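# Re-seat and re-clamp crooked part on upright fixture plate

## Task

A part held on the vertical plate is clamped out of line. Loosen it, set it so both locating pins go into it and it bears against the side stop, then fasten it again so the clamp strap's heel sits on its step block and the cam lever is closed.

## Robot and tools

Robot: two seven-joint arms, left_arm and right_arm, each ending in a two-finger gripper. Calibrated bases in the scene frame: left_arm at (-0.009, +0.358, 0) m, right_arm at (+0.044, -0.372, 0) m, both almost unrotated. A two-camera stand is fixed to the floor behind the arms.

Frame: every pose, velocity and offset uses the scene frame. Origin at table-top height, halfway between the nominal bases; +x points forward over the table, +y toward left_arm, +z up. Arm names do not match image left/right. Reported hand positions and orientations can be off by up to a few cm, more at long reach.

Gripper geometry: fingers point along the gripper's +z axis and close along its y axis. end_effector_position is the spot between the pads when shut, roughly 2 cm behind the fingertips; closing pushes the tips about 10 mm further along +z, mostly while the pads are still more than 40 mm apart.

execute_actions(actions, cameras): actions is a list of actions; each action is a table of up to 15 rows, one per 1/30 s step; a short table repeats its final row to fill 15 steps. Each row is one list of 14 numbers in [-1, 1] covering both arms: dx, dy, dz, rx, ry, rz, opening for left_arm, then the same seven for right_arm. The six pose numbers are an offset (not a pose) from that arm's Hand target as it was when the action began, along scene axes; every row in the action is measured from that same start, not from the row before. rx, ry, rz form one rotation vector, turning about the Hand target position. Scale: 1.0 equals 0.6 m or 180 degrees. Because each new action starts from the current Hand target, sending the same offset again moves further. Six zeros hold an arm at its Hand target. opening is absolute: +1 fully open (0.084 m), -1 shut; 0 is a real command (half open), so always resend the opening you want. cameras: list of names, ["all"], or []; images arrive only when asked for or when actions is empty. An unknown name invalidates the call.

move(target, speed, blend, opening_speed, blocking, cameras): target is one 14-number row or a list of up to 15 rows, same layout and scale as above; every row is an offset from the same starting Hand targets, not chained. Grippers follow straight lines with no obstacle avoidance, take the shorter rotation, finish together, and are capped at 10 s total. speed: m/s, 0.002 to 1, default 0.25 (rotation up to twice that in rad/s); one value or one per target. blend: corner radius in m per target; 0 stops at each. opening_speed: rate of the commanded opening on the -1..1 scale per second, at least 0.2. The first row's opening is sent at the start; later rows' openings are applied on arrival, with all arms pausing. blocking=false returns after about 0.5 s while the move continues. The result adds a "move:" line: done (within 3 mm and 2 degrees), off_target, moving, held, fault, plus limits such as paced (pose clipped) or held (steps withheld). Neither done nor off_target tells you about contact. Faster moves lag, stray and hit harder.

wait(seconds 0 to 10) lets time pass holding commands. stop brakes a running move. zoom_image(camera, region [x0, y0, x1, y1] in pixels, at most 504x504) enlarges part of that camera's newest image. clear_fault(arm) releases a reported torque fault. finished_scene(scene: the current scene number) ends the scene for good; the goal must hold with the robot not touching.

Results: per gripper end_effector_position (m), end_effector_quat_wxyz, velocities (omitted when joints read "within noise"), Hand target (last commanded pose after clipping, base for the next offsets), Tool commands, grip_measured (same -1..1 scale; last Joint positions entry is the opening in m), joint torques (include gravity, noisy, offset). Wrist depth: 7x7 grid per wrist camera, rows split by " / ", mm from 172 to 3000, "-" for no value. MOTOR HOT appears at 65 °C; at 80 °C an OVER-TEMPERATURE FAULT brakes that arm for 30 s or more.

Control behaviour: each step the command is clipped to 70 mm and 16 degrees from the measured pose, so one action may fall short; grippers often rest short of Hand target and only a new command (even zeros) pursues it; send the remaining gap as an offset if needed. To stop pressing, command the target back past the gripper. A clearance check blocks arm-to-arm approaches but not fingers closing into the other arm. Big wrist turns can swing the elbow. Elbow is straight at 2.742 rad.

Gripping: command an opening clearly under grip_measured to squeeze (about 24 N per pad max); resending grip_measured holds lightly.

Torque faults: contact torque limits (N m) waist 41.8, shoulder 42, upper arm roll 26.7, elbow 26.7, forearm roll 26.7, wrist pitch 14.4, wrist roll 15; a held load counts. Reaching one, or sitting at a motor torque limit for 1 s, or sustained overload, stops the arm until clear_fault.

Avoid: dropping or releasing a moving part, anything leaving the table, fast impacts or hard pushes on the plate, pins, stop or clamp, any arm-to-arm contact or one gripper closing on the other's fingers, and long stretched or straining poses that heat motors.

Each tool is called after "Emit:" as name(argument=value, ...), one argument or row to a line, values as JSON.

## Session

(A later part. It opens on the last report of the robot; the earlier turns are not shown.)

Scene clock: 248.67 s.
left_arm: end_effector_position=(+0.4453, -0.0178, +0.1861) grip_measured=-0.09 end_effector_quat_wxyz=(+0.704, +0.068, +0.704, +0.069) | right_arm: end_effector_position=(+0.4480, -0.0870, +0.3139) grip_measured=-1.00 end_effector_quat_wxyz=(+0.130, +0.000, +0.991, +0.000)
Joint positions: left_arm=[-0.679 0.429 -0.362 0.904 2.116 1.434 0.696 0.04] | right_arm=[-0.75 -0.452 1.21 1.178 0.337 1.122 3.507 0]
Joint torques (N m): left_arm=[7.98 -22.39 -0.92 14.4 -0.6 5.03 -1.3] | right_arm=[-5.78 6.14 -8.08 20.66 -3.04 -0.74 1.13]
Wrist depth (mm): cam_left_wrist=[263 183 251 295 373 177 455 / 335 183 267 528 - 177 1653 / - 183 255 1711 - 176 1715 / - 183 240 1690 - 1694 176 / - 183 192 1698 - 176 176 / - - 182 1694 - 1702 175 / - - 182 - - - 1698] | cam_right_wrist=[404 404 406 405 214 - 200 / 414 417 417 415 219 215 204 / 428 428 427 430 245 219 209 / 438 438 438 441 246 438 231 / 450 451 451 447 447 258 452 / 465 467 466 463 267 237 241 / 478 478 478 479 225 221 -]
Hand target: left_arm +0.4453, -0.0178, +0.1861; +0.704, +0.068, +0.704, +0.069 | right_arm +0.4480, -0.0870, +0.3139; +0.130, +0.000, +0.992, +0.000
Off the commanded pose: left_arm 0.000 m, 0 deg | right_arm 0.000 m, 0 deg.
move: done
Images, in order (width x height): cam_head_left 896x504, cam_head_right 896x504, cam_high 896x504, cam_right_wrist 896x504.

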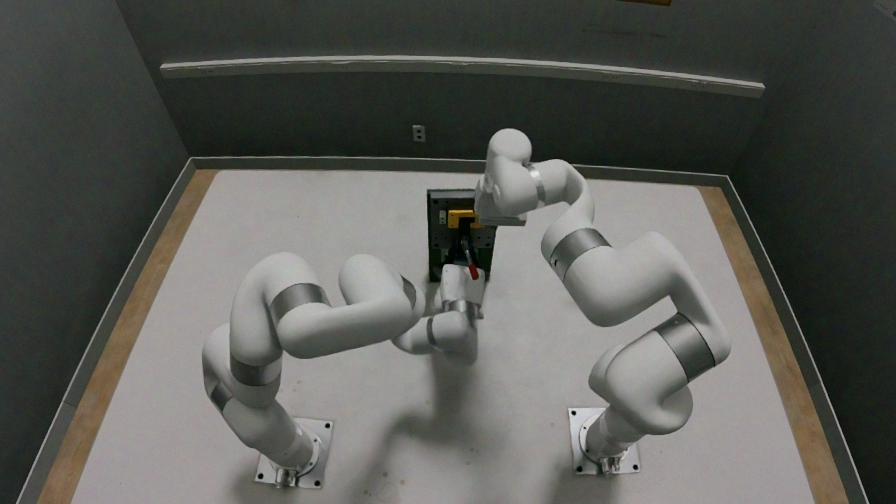

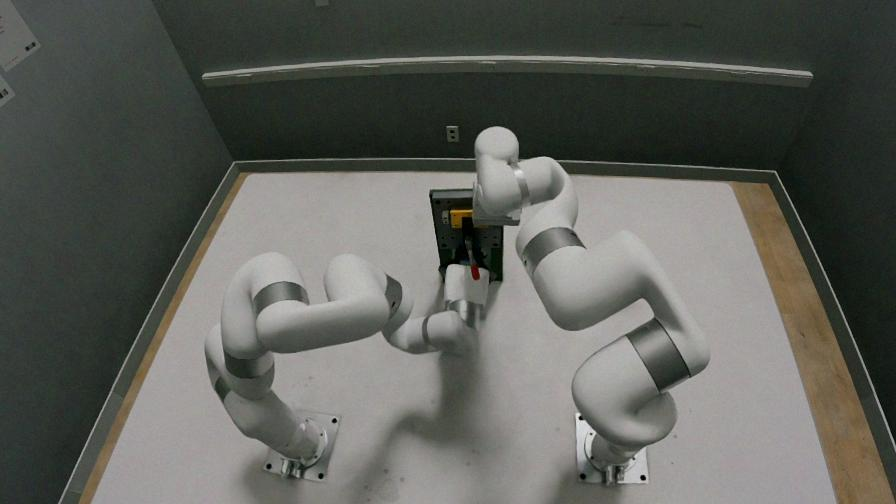

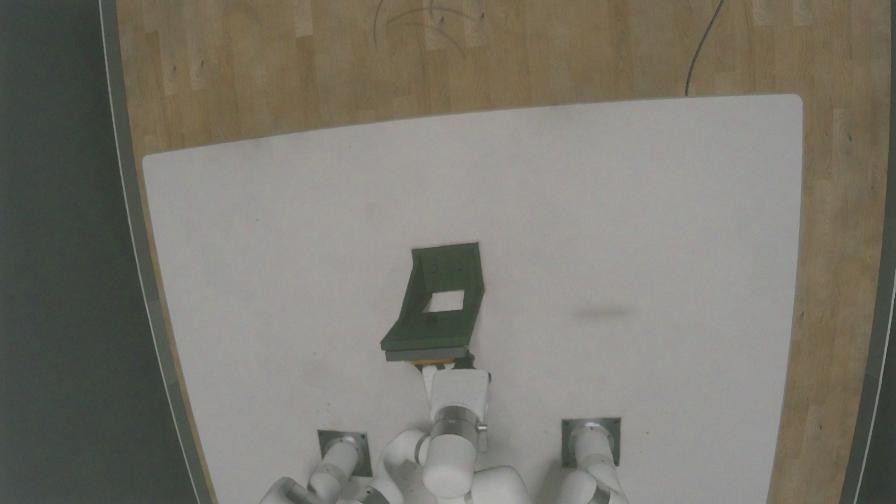

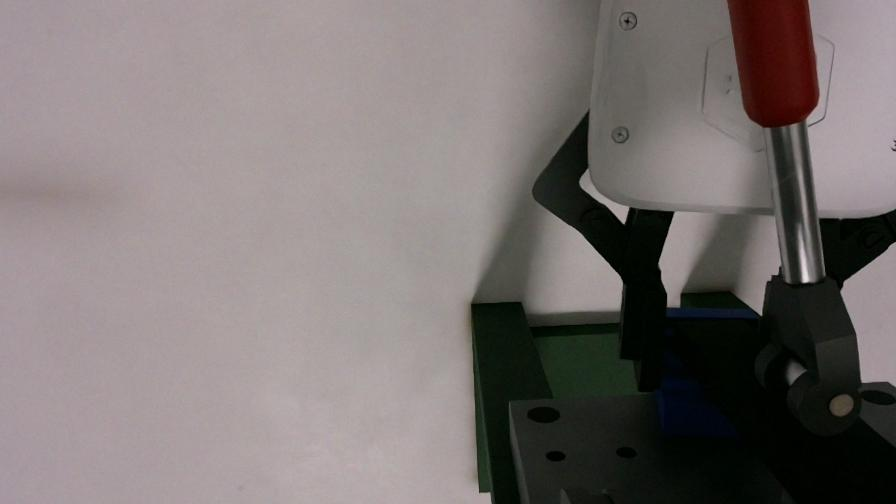

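Emit:
move(
  target=[0, 0.0, 0, 0, 0, 0, -0.25, 0, 0.0167, 0, 0,0,0, -1],
  speed=0.03,
  cameras=["cam_head_left","cam_head_right"],
)

Emit:
zoom_image(
  camera="cam_head_left",
  region=[430, 200, 500, 260],
)

Emit:
zoom_image(
  camera="cam_head_right",
  region=[430, 200, 500, 260],
)

Scene clock: 252.93 s.
left_arm: end_effector_position=(+0.4453, -0.0178, +0.1861) grip_measured=-0.09 end_effector_quat_wxyz=(+0.704, +0.068, +0.704, +0.069) | right_arm: end_effector_position=(+0.4479, -0.0770, +0.3139) grip_measured=-1.00 end_effector_quat_wxyz=(+0.130, +0.000, +0.992, +0.000)
Joint positions: left_arm=[-0.679 0.429 -0.362 0.904 2.116 1.434 0.696 0.04] | right_arm=[-0.776 -0.442 1.253 1.201 0.329 1.124 3.532 0]
Joint torques (N m): left_arm=[8.18 -22.29 -1.08 14.44 -0.79 5.01 -1.34] | right_arm=[-5.7 6.97 -7.62 21.22 -3.11 -0.97 1.17]
Wrist depth (mm): cam_left_wrist=[263 183 251 294 373 176 456 / 335 183 267 529 - 176 1645 / - 183 256 1702 - 176 1702 / - 183 240 1694 - 1698 176 / - 183 192 1690 - 176 176 / - - 182 1694 - 1702 176 / - - 182 - - - 1686] | cam_right_wrist=[404 405 405 405 213 - 200 / 415 416 419 414 218 - 204 / 427 429 427 429 226 219 210 / 439 438 439 440 247 440 233 / 450 450 451 446 246 - 455 / 465 466 466 459 253 223 257 / 478 480 479 - 225 220 215]
Hand target: left_arm +0.4453, -0.0178, +0.1861; +0.704, +0.068, +0.704, +0.069 | right_arm +0.4480, -0.0770, +0.3139; +0.130, +0.000, +0.992, +0.000
Off the commanded pose: left_arm 0.000 m, 0 deg | right_arm 0.000 m, 0 deg.
move: done
Images, in order (width x height): cam_head_left 896x504, cam_head_right 896x504.

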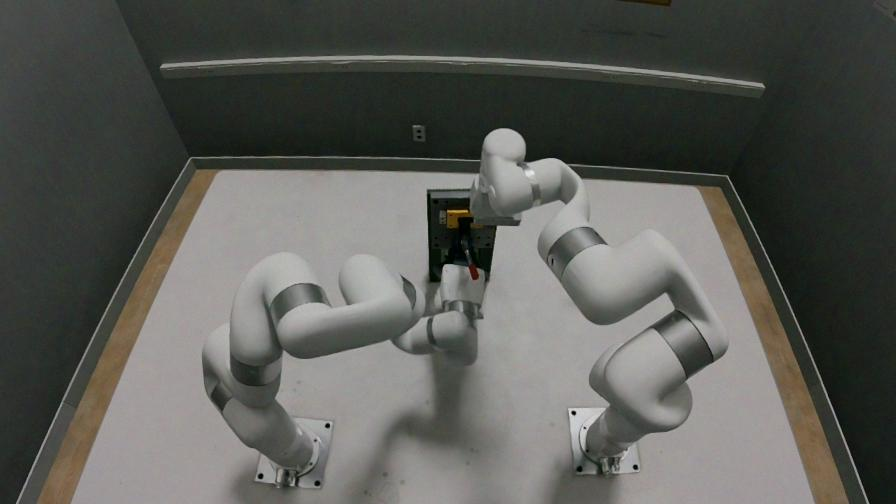

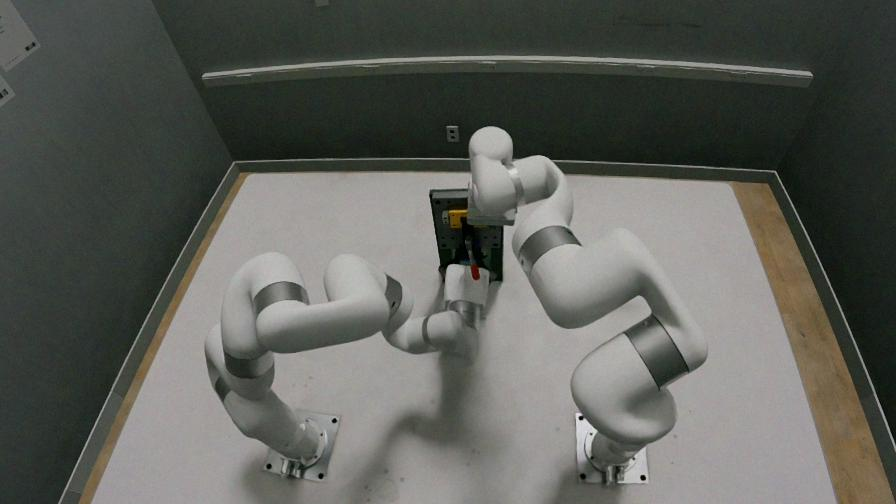

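Scaled by 7.200.

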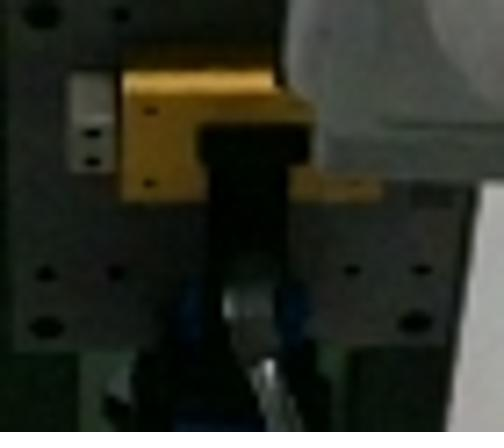

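Scaled by 7.200.

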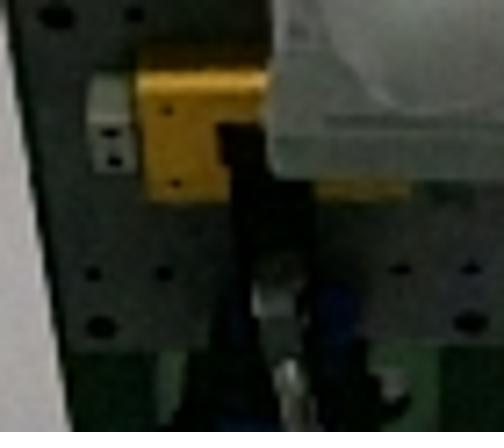

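Emit:
move(
  target=[0, 0.0, 0, 0, 0, 0, -0.25, 0, 0.0067, 0, 0,0,0, -1],
  speed=0.02,
  cameras=["cam_head_left","cam_head_right"],
)

Emit:
zoom_image(
  camera="cam_head_left",
  region=[430, 200, 500, 260],
)

Emit:
zoom_image(
  camera="cam_head_right",
  region=[430, 200, 500, 260],
)

Scene clock: 256.80 s.
left_arm: end_effector_position=(+0.4453, -0.0178, +0.1861) grip_measured=-0.09 end_effector_quat_wxyz=(+0.704, +0.068, +0.704, +0.069) | right_arm: end_effector_position=(+0.4480, -0.0732, +0.3138) grip_measured=-1.00 end_effector_quat_wxyz=(+0.130, +0.000, +0.992, +0.000)
Joint positions: left_arm=[-0.679 0.429 -0.362 0.904 2.116 1.434 0.696 0.04] | right_arm=[-0.788 -0.439 1.271 1.21 0.326 1.126 3.541 0]
Joint torques (N m): left_arm=[7.97 -22.38 -1.11 14.47 -0.78 4.93 -1.31] | right_arm=[3.11 7.28 6.04 28.3 1.28 -6.12 1.32]
Wrist depth (mm): cam_left_wrist=[263 183 250 294 373 176 456 / 335 183 267 528 - 176 1661 / - 183 256 1702 - 176 1702 / - 183 240 1690 - 1698 176 / - 183 192 1690 - 176 176 / - - 182 1698 - 1698 175 / - - 182 - - - 1702] | cam_right_wrist=[404 406 406 407 212 - 200 / 413 416 419 419 216 207 205 / 427 428 429 428 225 216 211 / 437 439 438 440 246 440 438 / 449 450 450 448 251 273 453 / 464 465 464 459 251 215 255 / 477 479 480 - 224 219 215]
Hand target: left_arm +0.4453, -0.0178, +0.1861; +0.704, +0.068, +0.704, +0.069 | right_arm +0.4480, -0.0729, +0.3139; +0.130, +0.000, +0.992, +0.000
Off the commanded pose: left_arm 0.000 m, 0 deg | right_arm 0.000 m, 0 deg.
move: done
Images, in order (width x height): cam_head_left 896x504, cam_head_right 896x504.

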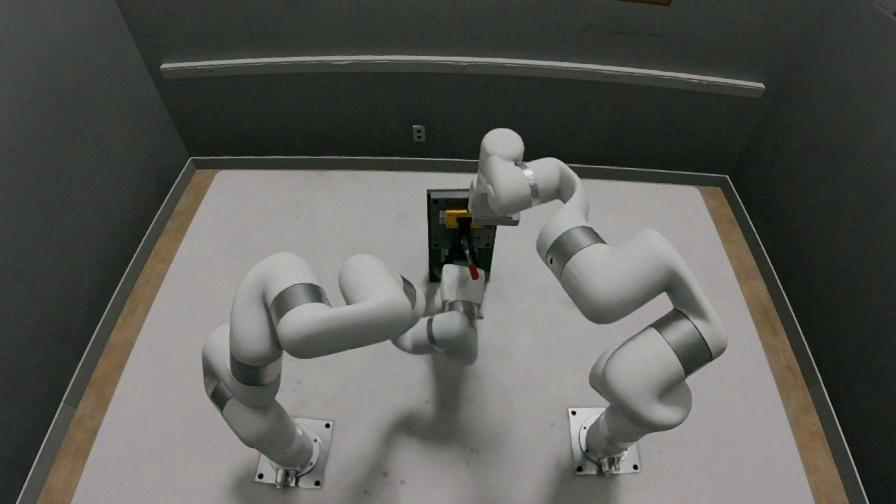

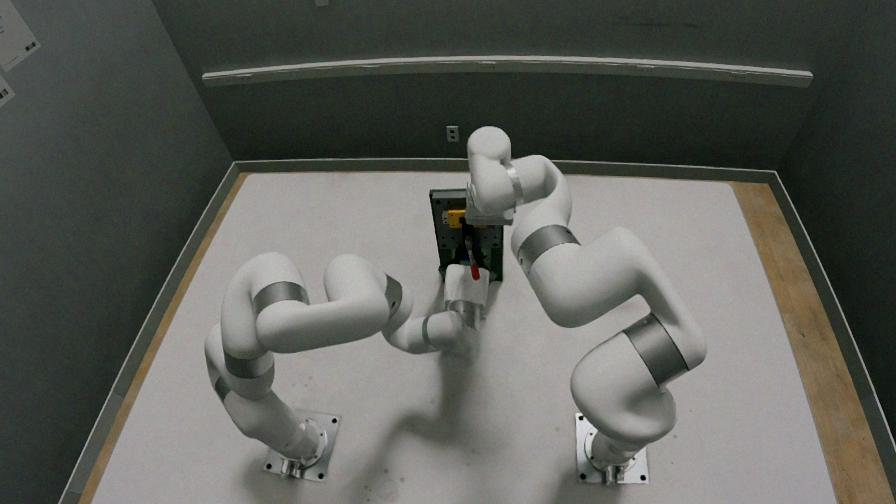

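Scaled by 7.200.

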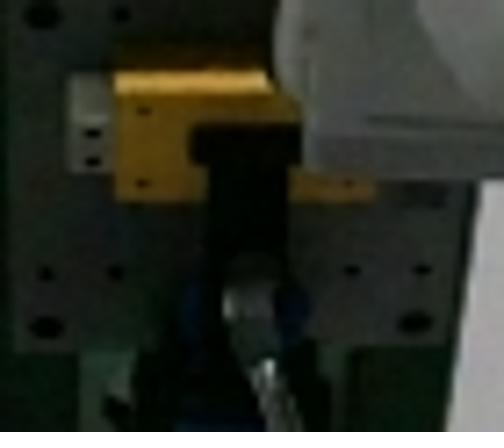

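Scaled by 7.200.

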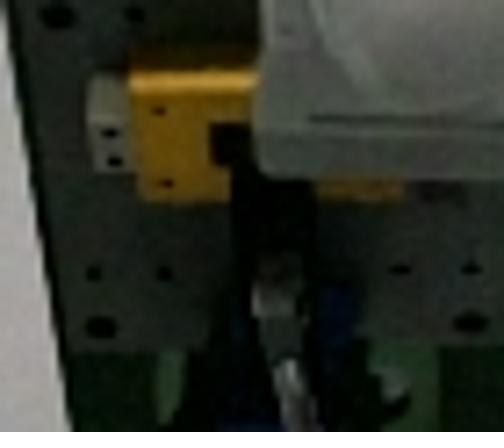

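Emit:
move(
  target=[0, 0.0, 0, 0, 0, 0, -0.25, 0, 0.0035, 0, 0,0,0, -1],
  speed=0.02,
)

Emit:
move(
  target=[
    [0, 0.0, 0, 0, 0, 0, -0.25, 0, -0.02, 0, 0,0,0, -1],
    [0, 0.0, 0, 0, 0, 0, -0.25, 0, -0.02, 0.125, 0,0,0, -1],
    [0, 0.0, 0, 0, 0, 0, -0.25, 0, 0.078, 0.125, 0,0,0, -1],
    [0, 0.0, 0, 0, 0, 0, -0.25, 0, 0.078, 0.083, 0,0,0, -1],
  ],
  speed=[0.05,0.2,0.2,0.1],
  blend=[0.005,0.01,0.01,0],
)

Emit:
move(
  target=[0, 0.0, 0, 0, 0, 0, -0.25, 0, 0.0, -0.01, 0,0,0, -1],
  speed=0.03,
  cameras=["cam_head_left","cam_head_right"],
)

Emit:
zoom_image(
  camera="cam_head_left",
  region=[430, 180, 500, 260],
)

Emit:
zoom_image(
  camera="cam_head_right",
  region=[430, 180, 500, 260],
)

Scene clock: 263.27 s.
left_arm: end_effector_position=(+0.4453, -0.0178, +0.1861) grip_measured=-0.09 end_effector_quat_wxyz=(+0.704, +0.068, +0.704, +0.069) | right_arm: end_effector_position=(+0.4482, -0.0717, +0.3140) grip_measured=-1.00 end_effector_quat_wxyz=(+0.130, +0.000, +0.992, +0.000)
Joint positions: left_arm=[-0.679 0.429 -0.362 0.904 2.116 1.434 0.696 0.04] | right_arm=[-0.794 -0.438 1.279 1.215 0.324 1.127 3.546 0]
Joint torques (N m): left_arm=[7.88 -22.02 -0.95 14.48 -0.63 4.84 -1.33] | right_arm=[15.65 6.81 24.45 40.04 7.47 -13.72 0.97]
Wrist depth (mm): cam_left_wrist=[263 183 251 294 372 176 456 / 335 183 267 530 - 177 1645 / - 183 256 1706 - 177 1711 / - 183 240 1690 - 1702 176 / - 183 192 1690 - 177 176 / - - 182 1686 - 1702 175 / - - 182 - - - 1706] | cam_right_wrist=[404 406 405 405 212 - 200 / 414 417 418 418 216 208 204 / 427 429 429 430 225 216 211 / 438 438 441 439 247 440 437 / 451 450 450 447 251 273 452 / 466 465 466 458 251 215 254 / 478 479 477 - 224 219 213]
Hand target: left_arm +0.4453, -0.0178, +0.1861; +0.704, +0.068, +0.704, +0.069 | right_arm +0.4480, -0.0708, +0.3139; +0.130, +0.000, +0.992, +0.000
Off the commanded pose: left_arm 0.000 m, 0 deg | right_arm 0.001 m, 0 deg.
move: done

Scene clock: 265.10 s.
left_arm: end_effector_position=(+0.4453, -0.0178, +0.1861) grip_measured=-0.09 end_effector_quat_wxyz=(+0.704, +0.068, +0.704, +0.069) | right_arm: end_effector_position=(+0.4480, -0.0240, +0.3637) grip_measured=-1.00 end_effector_quat_wxyz=(+0.130, +0.000, +0.991, +0.000)
Joint positions: left_arm=[-0.679 0.429 -0.362 0.904 2.116 1.434 0.696 0.04] | right_arm=[-0.999 -0.38 1.525 1.483 0.251 1.278 3.666 0]
Joint torques (N m): left_arm=[7.68 -21.97 -1.47 14.45 -0.67 4.93 -1.35] | right_arm=[-5.69 3.33 -7.32 20.89 2.48 -2.53 -0.19]
Wrist depth (mm): cam_left_wrist=[263 183 251 294 372 177 455 / 335 183 267 530 - 176 1657 / - 183 256 1702 - 176 1706 / - 183 240 1698 - 1711 176 / - 182 192 1694 - 176 176 / - - 182 1694 - 1706 176 / - - 182 - - - 1694] | cam_right_wrist=[451 452 454 202 248 455 454 / 462 467 464 265 255 464 466 / 480 478 479 288 262 477 482 / 490 489 491 491 280 493 493 / 502 502 505 417 289 506 506 / 520 517 286 282 210 274 525 / 536 536 224 185 204 188 534]
Hand target: left_arm +0.4453, -0.0178, +0.1861; +0.704, +0.068, +0.704, +0.069 | right_arm +0.4480, -0.0240, +0.3637; +0.130, +0.000, +0.992, +0.000
Off the commanded pose: left_arm 0.000 m, 0 deg | right_arm 0.000 m, 0 deg.
move: done

Scene clock: 265.93 s.
left_arm: end_effector_position=(+0.4453, -0.0178, +0.1861) grip_measured=-0.09 end_effector_quat_wxyz=(+0.704, +0.068, +0.704, +0.069) | right_arm: end_effector_position=(+0.4480, -0.0240, +0.3578) grip_measured=-1.00 end_effector_quat_wxyz=(+0.130, +0.000, +0.992, +0.000)
Joint positions: left_arm=[-0.679 0.429 -0.362 0.904 2.116 1.434 0.696 0.04] | right_arm=[-0.992 -0.382 1.523 1.464 0.253 1.261 3.665 0]
Joint torques (N m): left_arm=[7.71 -21.92 -1.31 14.45 -0.57 4.96 -1.28] | right_arm=[5.48 3.31 -13.59 13.19 2.76 -4.19 -1.43]
Wrist depth (mm): cam_left_wrist=[263 183 251 294 372 176 455 / 335 183 267 530 - 176 1642 / - 183 256 1698 - 177 1706 / - 183 240 1690 - 1702 176 / - 182 192 1706 - 176 176 / - - 182 1694 - 1698 176 / - - 182 - - - 1702] | cam_right_wrist=[445 447 446 196 243 447 451 / 456 459 458 259 248 460 460 / 471 473 473 281 255 472 474 / 484 484 486 485 276 486 488 / 496 496 497 385 283 499 502 / 513 514 308 282 206 272 518 / 526 528 223 185 197 188 530]
Hand target: left_arm +0.4453, -0.0178, +0.1861; +0.704, +0.068, +0.704, +0.069 | right_arm +0.4480, -0.0240, +0.3577; +0.130, +0.000, +0.992, +0.000
Off the commanded pose: left_arm 0.000 m, 0 deg | right_arm 0.000 m, 0 deg.
move: done
Images, in order (width x height): cam_head_left 896x504, cam_head_right 896x504.

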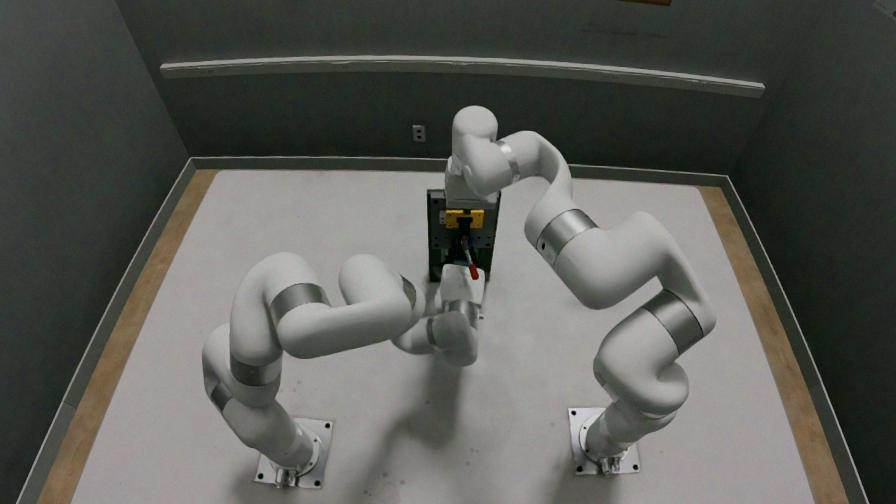

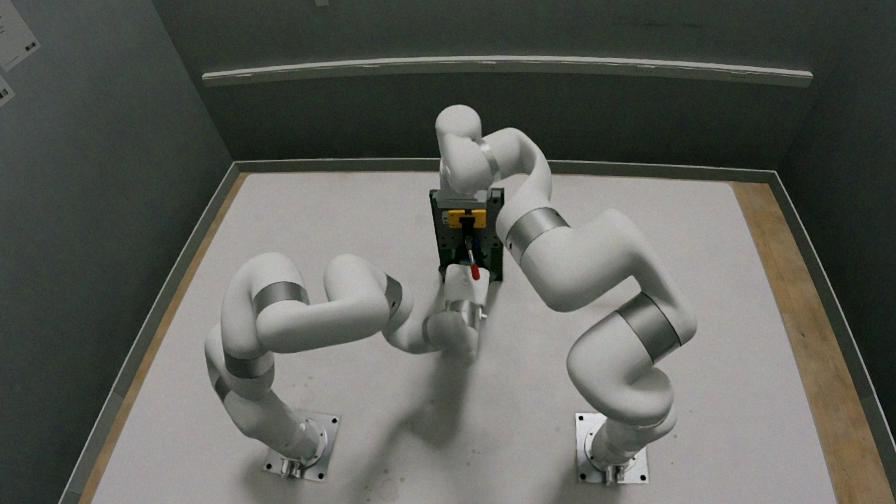

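Scaled by 6.300.

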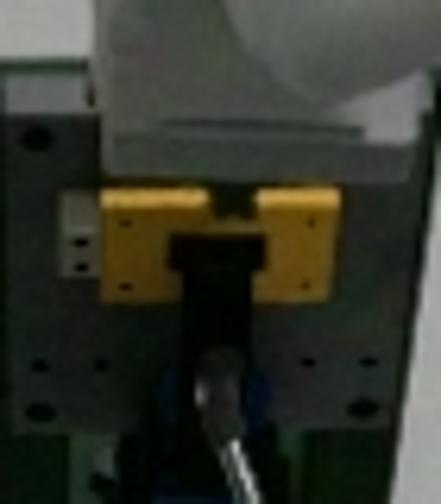

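Scaled by 6.300.

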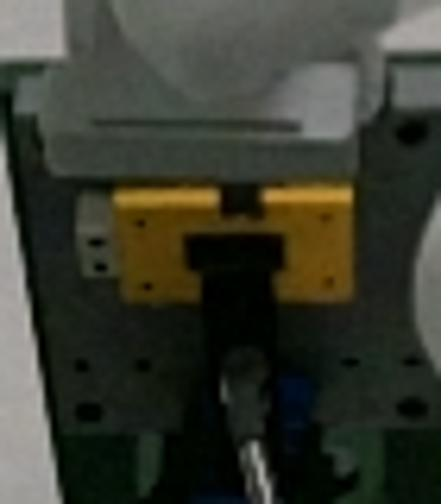

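Emit:
move(
  target=[
    [0, 0.0, 0, 0, 0, 0, -0.25, -0.02, 0.0, 0.08, 0,0,0, -0.9],
    [0, 0.0, 0, 0, 0, 0, -0.25, -0.1, -0.11, 0.03, 0,0,0, -0.2],
  ],
  speed=0.25,
  blend=0.01,
  cameras=["cam_right_wrist","cam_head_left","cam_head_right"],
)

Emit:
zoom_image(
  camera="cam_right_wrist",
  region=[450, 204, 896, 504],
)

Emit:
zoom_image(
  camera="cam_head_right",
  region=[430, 180, 500, 280],
)

Scene clock: 275.63 s.
left_arm: end_effector_position=(+0.4453, -0.0178, +0.1861) grip_measured=-0.09 end_effector_quat_wxyz=(+0.704, +0.068, +0.704, +0.069) | right_arm: end_effector_position=(+0.3880, -0.0900, +0.3757) grip_measured=-0.22 end_effector_quat_wxyz=(+0.130, +0.000, +0.992, +0.000)
Joint positions: left_arm=[-0.679 0.429 -0.362 0.904 2.116 1.434 0.696 0.04] | right_arm=[-0.507 -0.578 0.944 1.211 0.366 1.331 3.511 0.035]
Joint torques (N m): left_arm=[6.96 -21.78 -1.97 14.4 -0.74 4.73 -1.34] | right_arm=[5.47 -3.46 -15.13 12.29 2.45 -4.16 -1.46]
Wrist depth (mm): cam_left_wrist=[263 183 251 294 373 177 456 / 335 183 267 530 - 177 1665 / - 183 256 1706 - 176 1706 / - 183 240 1711 - 1694 176 / - 183 192 1694 - 176 176 / - - 182 1690 - 1702 175 / - - 182 - - - 1702] | cam_right_wrist=[463 464 464 465 289 256 469 / 475 480 480 480 282 269 475 / 489 489 491 491 287 274 489 / 502 502 504 503 293 280 504 / 516 516 516 515 322 288 519 / 534 533 534 532 352 315 545 / 547 549 548 547 313 254 550]
Hand target: left_arm +0.4453, -0.0178, +0.1861; +0.704, +0.068, +0.704, +0.069 | right_arm +0.3880, -0.0900, +0.3757; +0.130, +0.000, +0.992, +0.000
Off the commanded pose: left_arm 0.000 m, 0 deg | right_arm 0.000 m, 0 deg.
move: done
Images, in order (width x height): cam_head_left 896x504, cam_head_right 896x504, cam_right_wrist 896x504.

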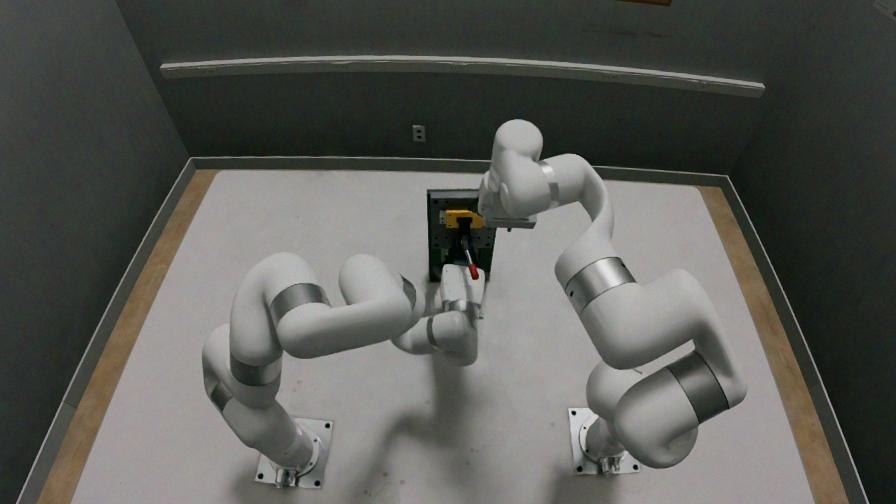

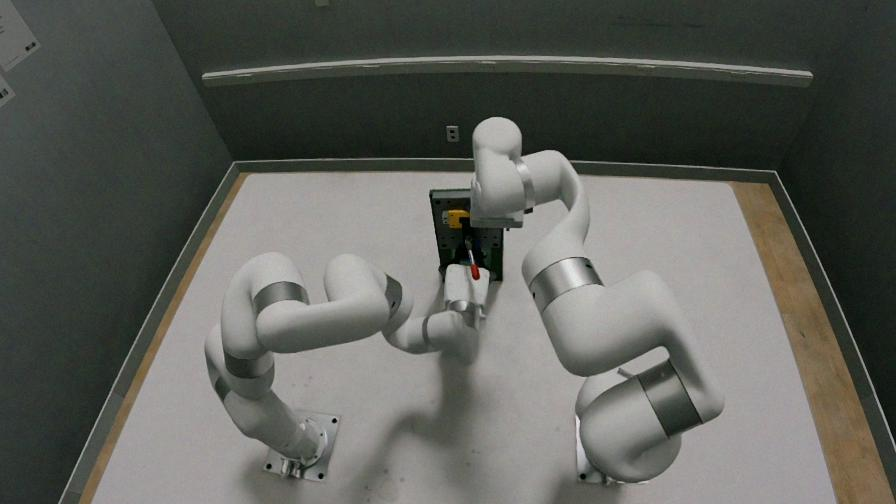

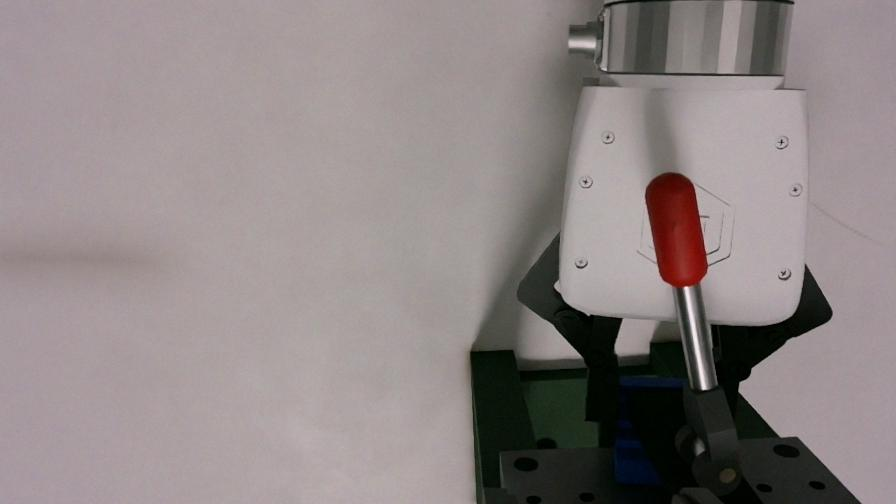

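Scaled by 1.130.

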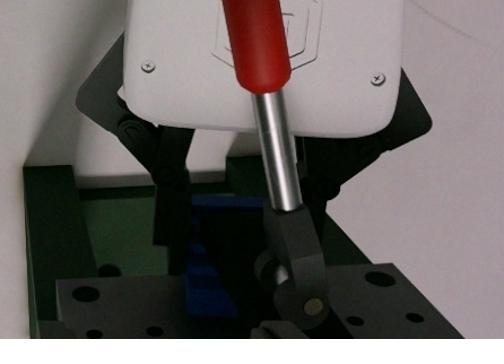

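Scaled by 5.040.

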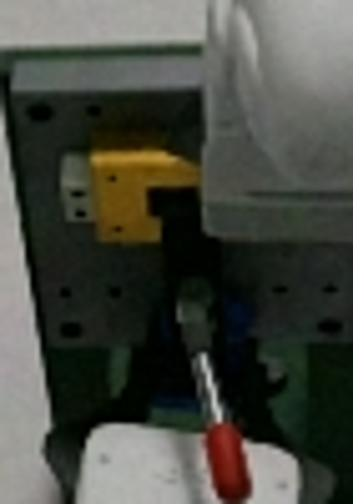

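Emit:
move(
  target=[
    [0, 0.0, 0, 0, 0, 0, -0.25, -0.0708, 0.087, -0.0428, -0.1173, 0.0726, 0.0403, -0.2],
    [0, 0.0, 0, 0, 0, 0, -0.25, -0.0708, 0.087, -0.178, -0.1173, 0.0726, 0.0403, -0.2],
  ],
  speed=[0.25,0.12],
  blend=[0.01,0],
)

Emit:
move(
  target=[0, 0.0, 0, 0, 0, 0, -0.25, 0,0,0,0,0,0, -0.6],
  opening_speed=1.0,
  cameras=["cam_high","cam_right_wrist"],
)

Emit:
zoom_image(
  camera="cam_high",
  region=[380, 320, 520, 460],
)

Scene clock: 283.47 s.
left_arm: end_effector_position=(+0.4453, -0.0178, +0.1861) grip_measured=-0.09 end_effector_quat_wxyz=(+0.704, +0.068, +0.704, +0.069) | right_arm: end_effector_position=(+0.3455, -0.0379, +0.2690) grip_measured=-0.22 end_effector_quat_wxyz=(+0.015, -0.086, +0.981, -0.173)
Joint positions: left_arm=[-0.679 0.429 -0.362 0.904 2.116 1.434 0.696 0.04] | right_arm=[-0.956 -0.484 1.662 1.375 0.18 1.51 3.618 0.035]
Joint torques (N m): left_arm=[6.29 -21.41 -2.71 14.29 -0.77 4.68 -1.25] | right_arm=[-6.26 6.83 -9.38 11.85 2.14 -3.15 -1.4]
Wrist depth (mm): cam_left_wrist=[263 183 251 294 372 176 456 / 335 183 267 529 - 176 1645 / - 183 255 1698 - 176 1694 / - 183 241 1698 - 1698 176 / - 182 192 1702 - 176 176 / - - 182 1702 - 1698 175 / - - 182 - - - 1702] | cam_right_wrist=[535 500 463 431 414 183 - / 535 499 463 432 - 181 - / 537 502 463 431 - 178 - / 535 497 461 430 199 182 - / 532 499 463 436 197 181 - / 534 497 463 435 196 182 173 / 532 498 462 - 193 178 -]
Hand target: left_arm +0.4453, -0.0178, +0.1861; +0.704, +0.068, +0.704, +0.069 | right_arm +0.3455, -0.0378, +0.2689; +0.015, -0.086, +0.981, -0.173
Off the commanded pose: left_arm 0.000 m, 0 deg | right_arm 0.000 m, 0 deg.
move: done

Scene clock: 284.20 s.
left_arm: end_effector_position=(+0.4453, -0.0178, +0.1861) grip_measured=-0.09 end_effector_quat_wxyz=(+0.704, +0.068, +0.704, +0.069) | right_arm: end_effector_position=(+0.3455, -0.0378, +0.2689) grip_measured=-0.60 end_effector_quat_wxyz=(+0.015, -0.086, +0.981, -0.173)
Joint positions: left_arm=[-0.679 0.429 -0.362 0.904 2.116 1.434 0.696 0.04] | right_arm=[-0.956 -0.484 1.662 1.375 0.18 1.51 3.618 0.018]
Joint torques (N m): left_arm=[6.21 -21.63 -2.89 14.21 -0.84 4.62 -1.29] | right_arm=[-5.91 6.76 -11.47 12.27 1.6 -2.77 -0.97]
Wrist depth (mm): cam_left_wrist=[263 183 251 295 373 177 455 / 335 183 267 529 - 176 1657 / - 183 256 1690 - 176 1698 / - 183 240 1702 - 1706 176 / - 183 192 1694 - 176 176 / - - 182 1698 - 1702 175 / - - 182 - - - 1706] | cam_right_wrist=[534 499 462 431 414 183 - / 536 500 462 431 - 181 - / 535 498 462 432 - 178 - / 534 500 463 428 199 182 - / 534 500 462 436 197 181 - / 532 499 461 436 196 182 173 / 532 496 467 - 193 182 -]
Hand target: left_arm +0.4453, -0.0178, +0.1861; +0.704, +0.068, +0.704, +0.069 | right_arm +0.3455, -0.0378, +0.2689; +0.015, -0.086, +0.981, -0.173
Off the commanded pose: left_arm 0.000 m, 0 deg | right_arm 0.000 m, 0 deg.
move: done
Images, in order (width x height): cam_high 896x504, cam_right_wrist 896x504.

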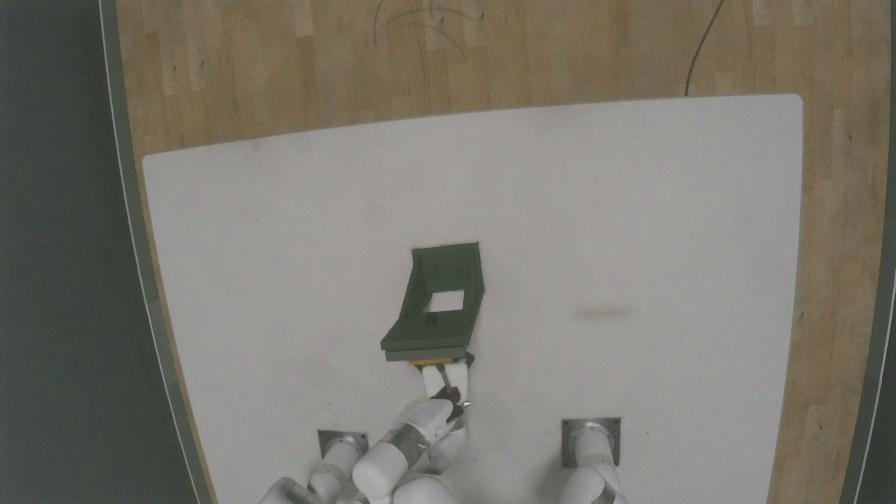

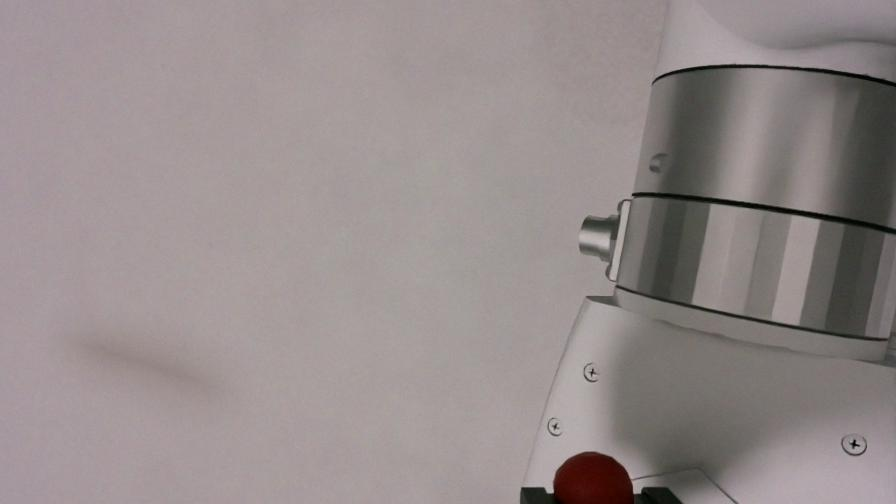

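Scaled by 3.600.

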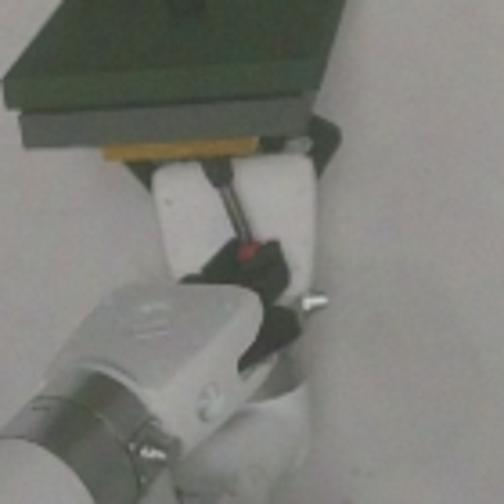

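Emit:
move(
  target=[
    [0,0,0,0,0,0,-0.25, 0.0178,-0.049,0,0,0,0.111,-0.6],
    [0,0,0,0,0,0,-0.25, 0.0512,-0.0888,-0.002,0,0,0.222,-0.6],
    [0,0,0,0,0,0,-0.25, 0.0963,-0.115,-0.003,0,0,0.333,-0.6],
    [0,0,0,0,0,0,-0.25, 0.1477,-0.124,-0.003,0,0,0.444,-0.6],
  ],
  speed=0.2,
  blend=0.008,
  cameras=["cam_head_left","cam_head_right","cam_high"],
)

Emit:
zoom_image(
  camera="cam_head_left",
  region=[410, 175, 540, 305],
)

Scene clock: 292.63 s.
left_arm: end_effector_position=(+0.4453, -0.0178, +0.1861) grip_measured=-0.09 end_effector_quat_wxyz=(+0.704, +0.068, +0.704, +0.069) | right_arm: end_effector_position=(+0.4335, -0.1126, +0.2666) grip_measured=-0.60 end_effector_quat_wxyz=(-0.121, +0.696, -0.697, +0.123)
Joint positions: left_arm=[-0.679 0.429 -0.362 0.904 2.116 1.434 0.696 0.04] | right_arm=[-0.183 -0.331 0.78 0.889 0.045 0.843 2.153 0.018]
Joint torques (N m): left_arm=[-11.74 -20 -12.72 13.12 4.13 3.98 -0.93] | right_arm=[-12.83 -3.76 -32.86 25.21 -2.1 -15.67 -0.76]
Wrist depth (mm): cam_left_wrist=[263 182 250 295 373 176 478 / 336 182 269 530 - 176 1645 / - 182 258 1694 - 176 1711 / - 182 242 1698 - 176 176 / - 182 194 1706 - 176 175 / - - 184 1686 - 1706 175 / - - 181 - - - 1698] | cam_right_wrist=[529 495 457 426 398 376 358 / 529 496 457 427 400 376 358 / 530 492 458 426 400 375 358 / 529 494 458 426 400 373 357 / 528 495 456 424 399 374 357 / 527 494 457 415 397 374 357 / 525 492 326 277 398 374 356]
Hand target: left_arm +0.4453, -0.0178, +0.1861; +0.704, +0.068, +0.704, +0.069 | right_arm +0.4341, -0.1122, +0.2671; -0.122, +0.696, -0.697, +0.123
Off the commanded pose: left_arm 0.000 m, 0 deg | right_arm 0.001 m, 0 deg.
move: done
Images, in order (width x height): cam_head_left 896x504, cam_head_right 896x504, cam_high 896x504.

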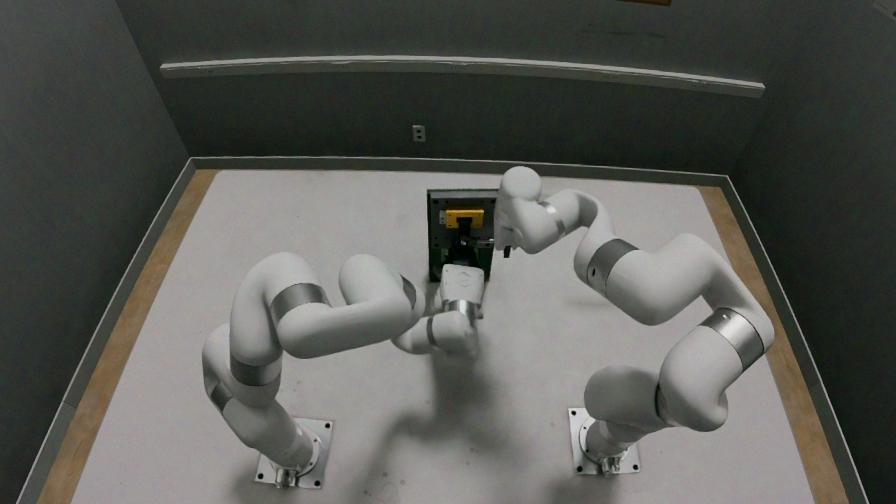

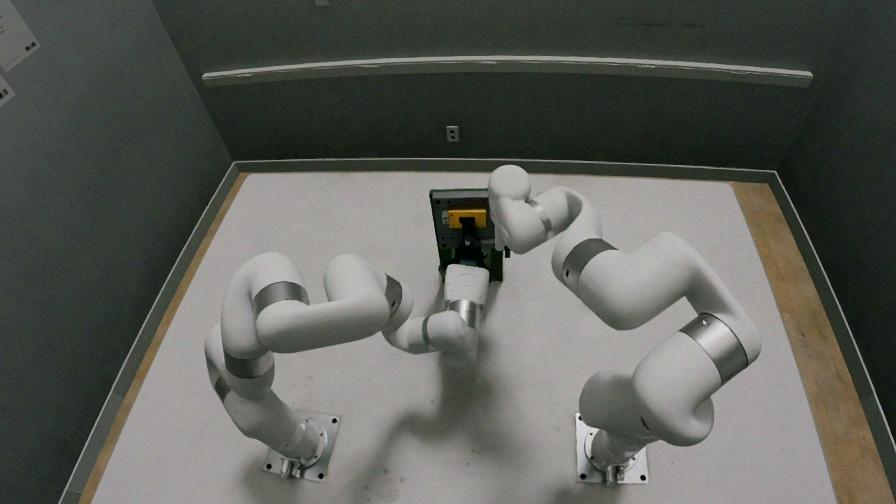

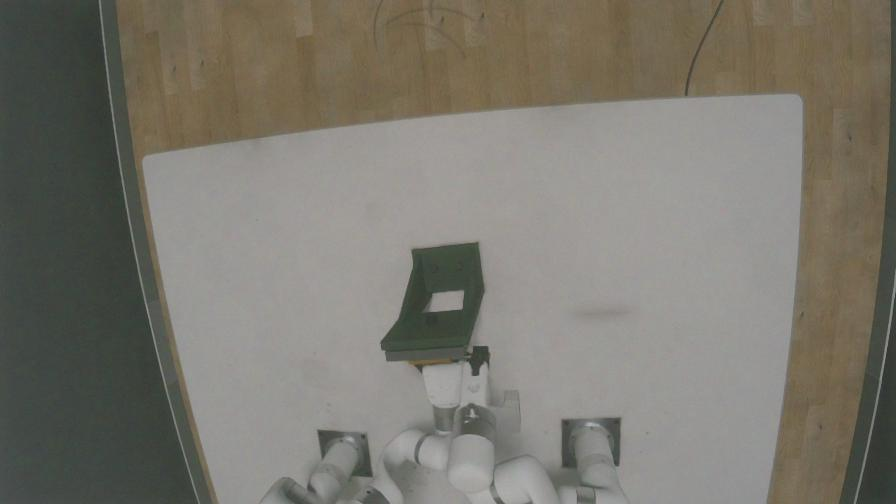

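Scaled by 3.877.

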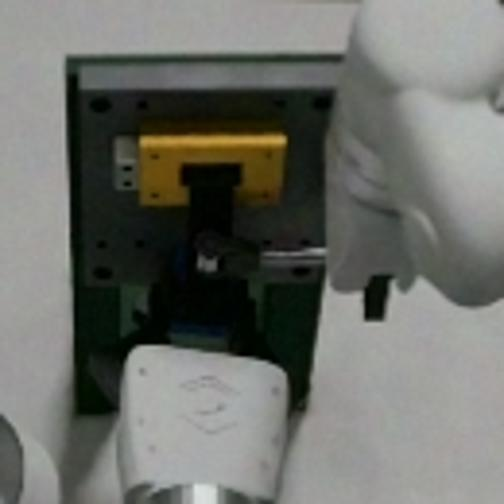

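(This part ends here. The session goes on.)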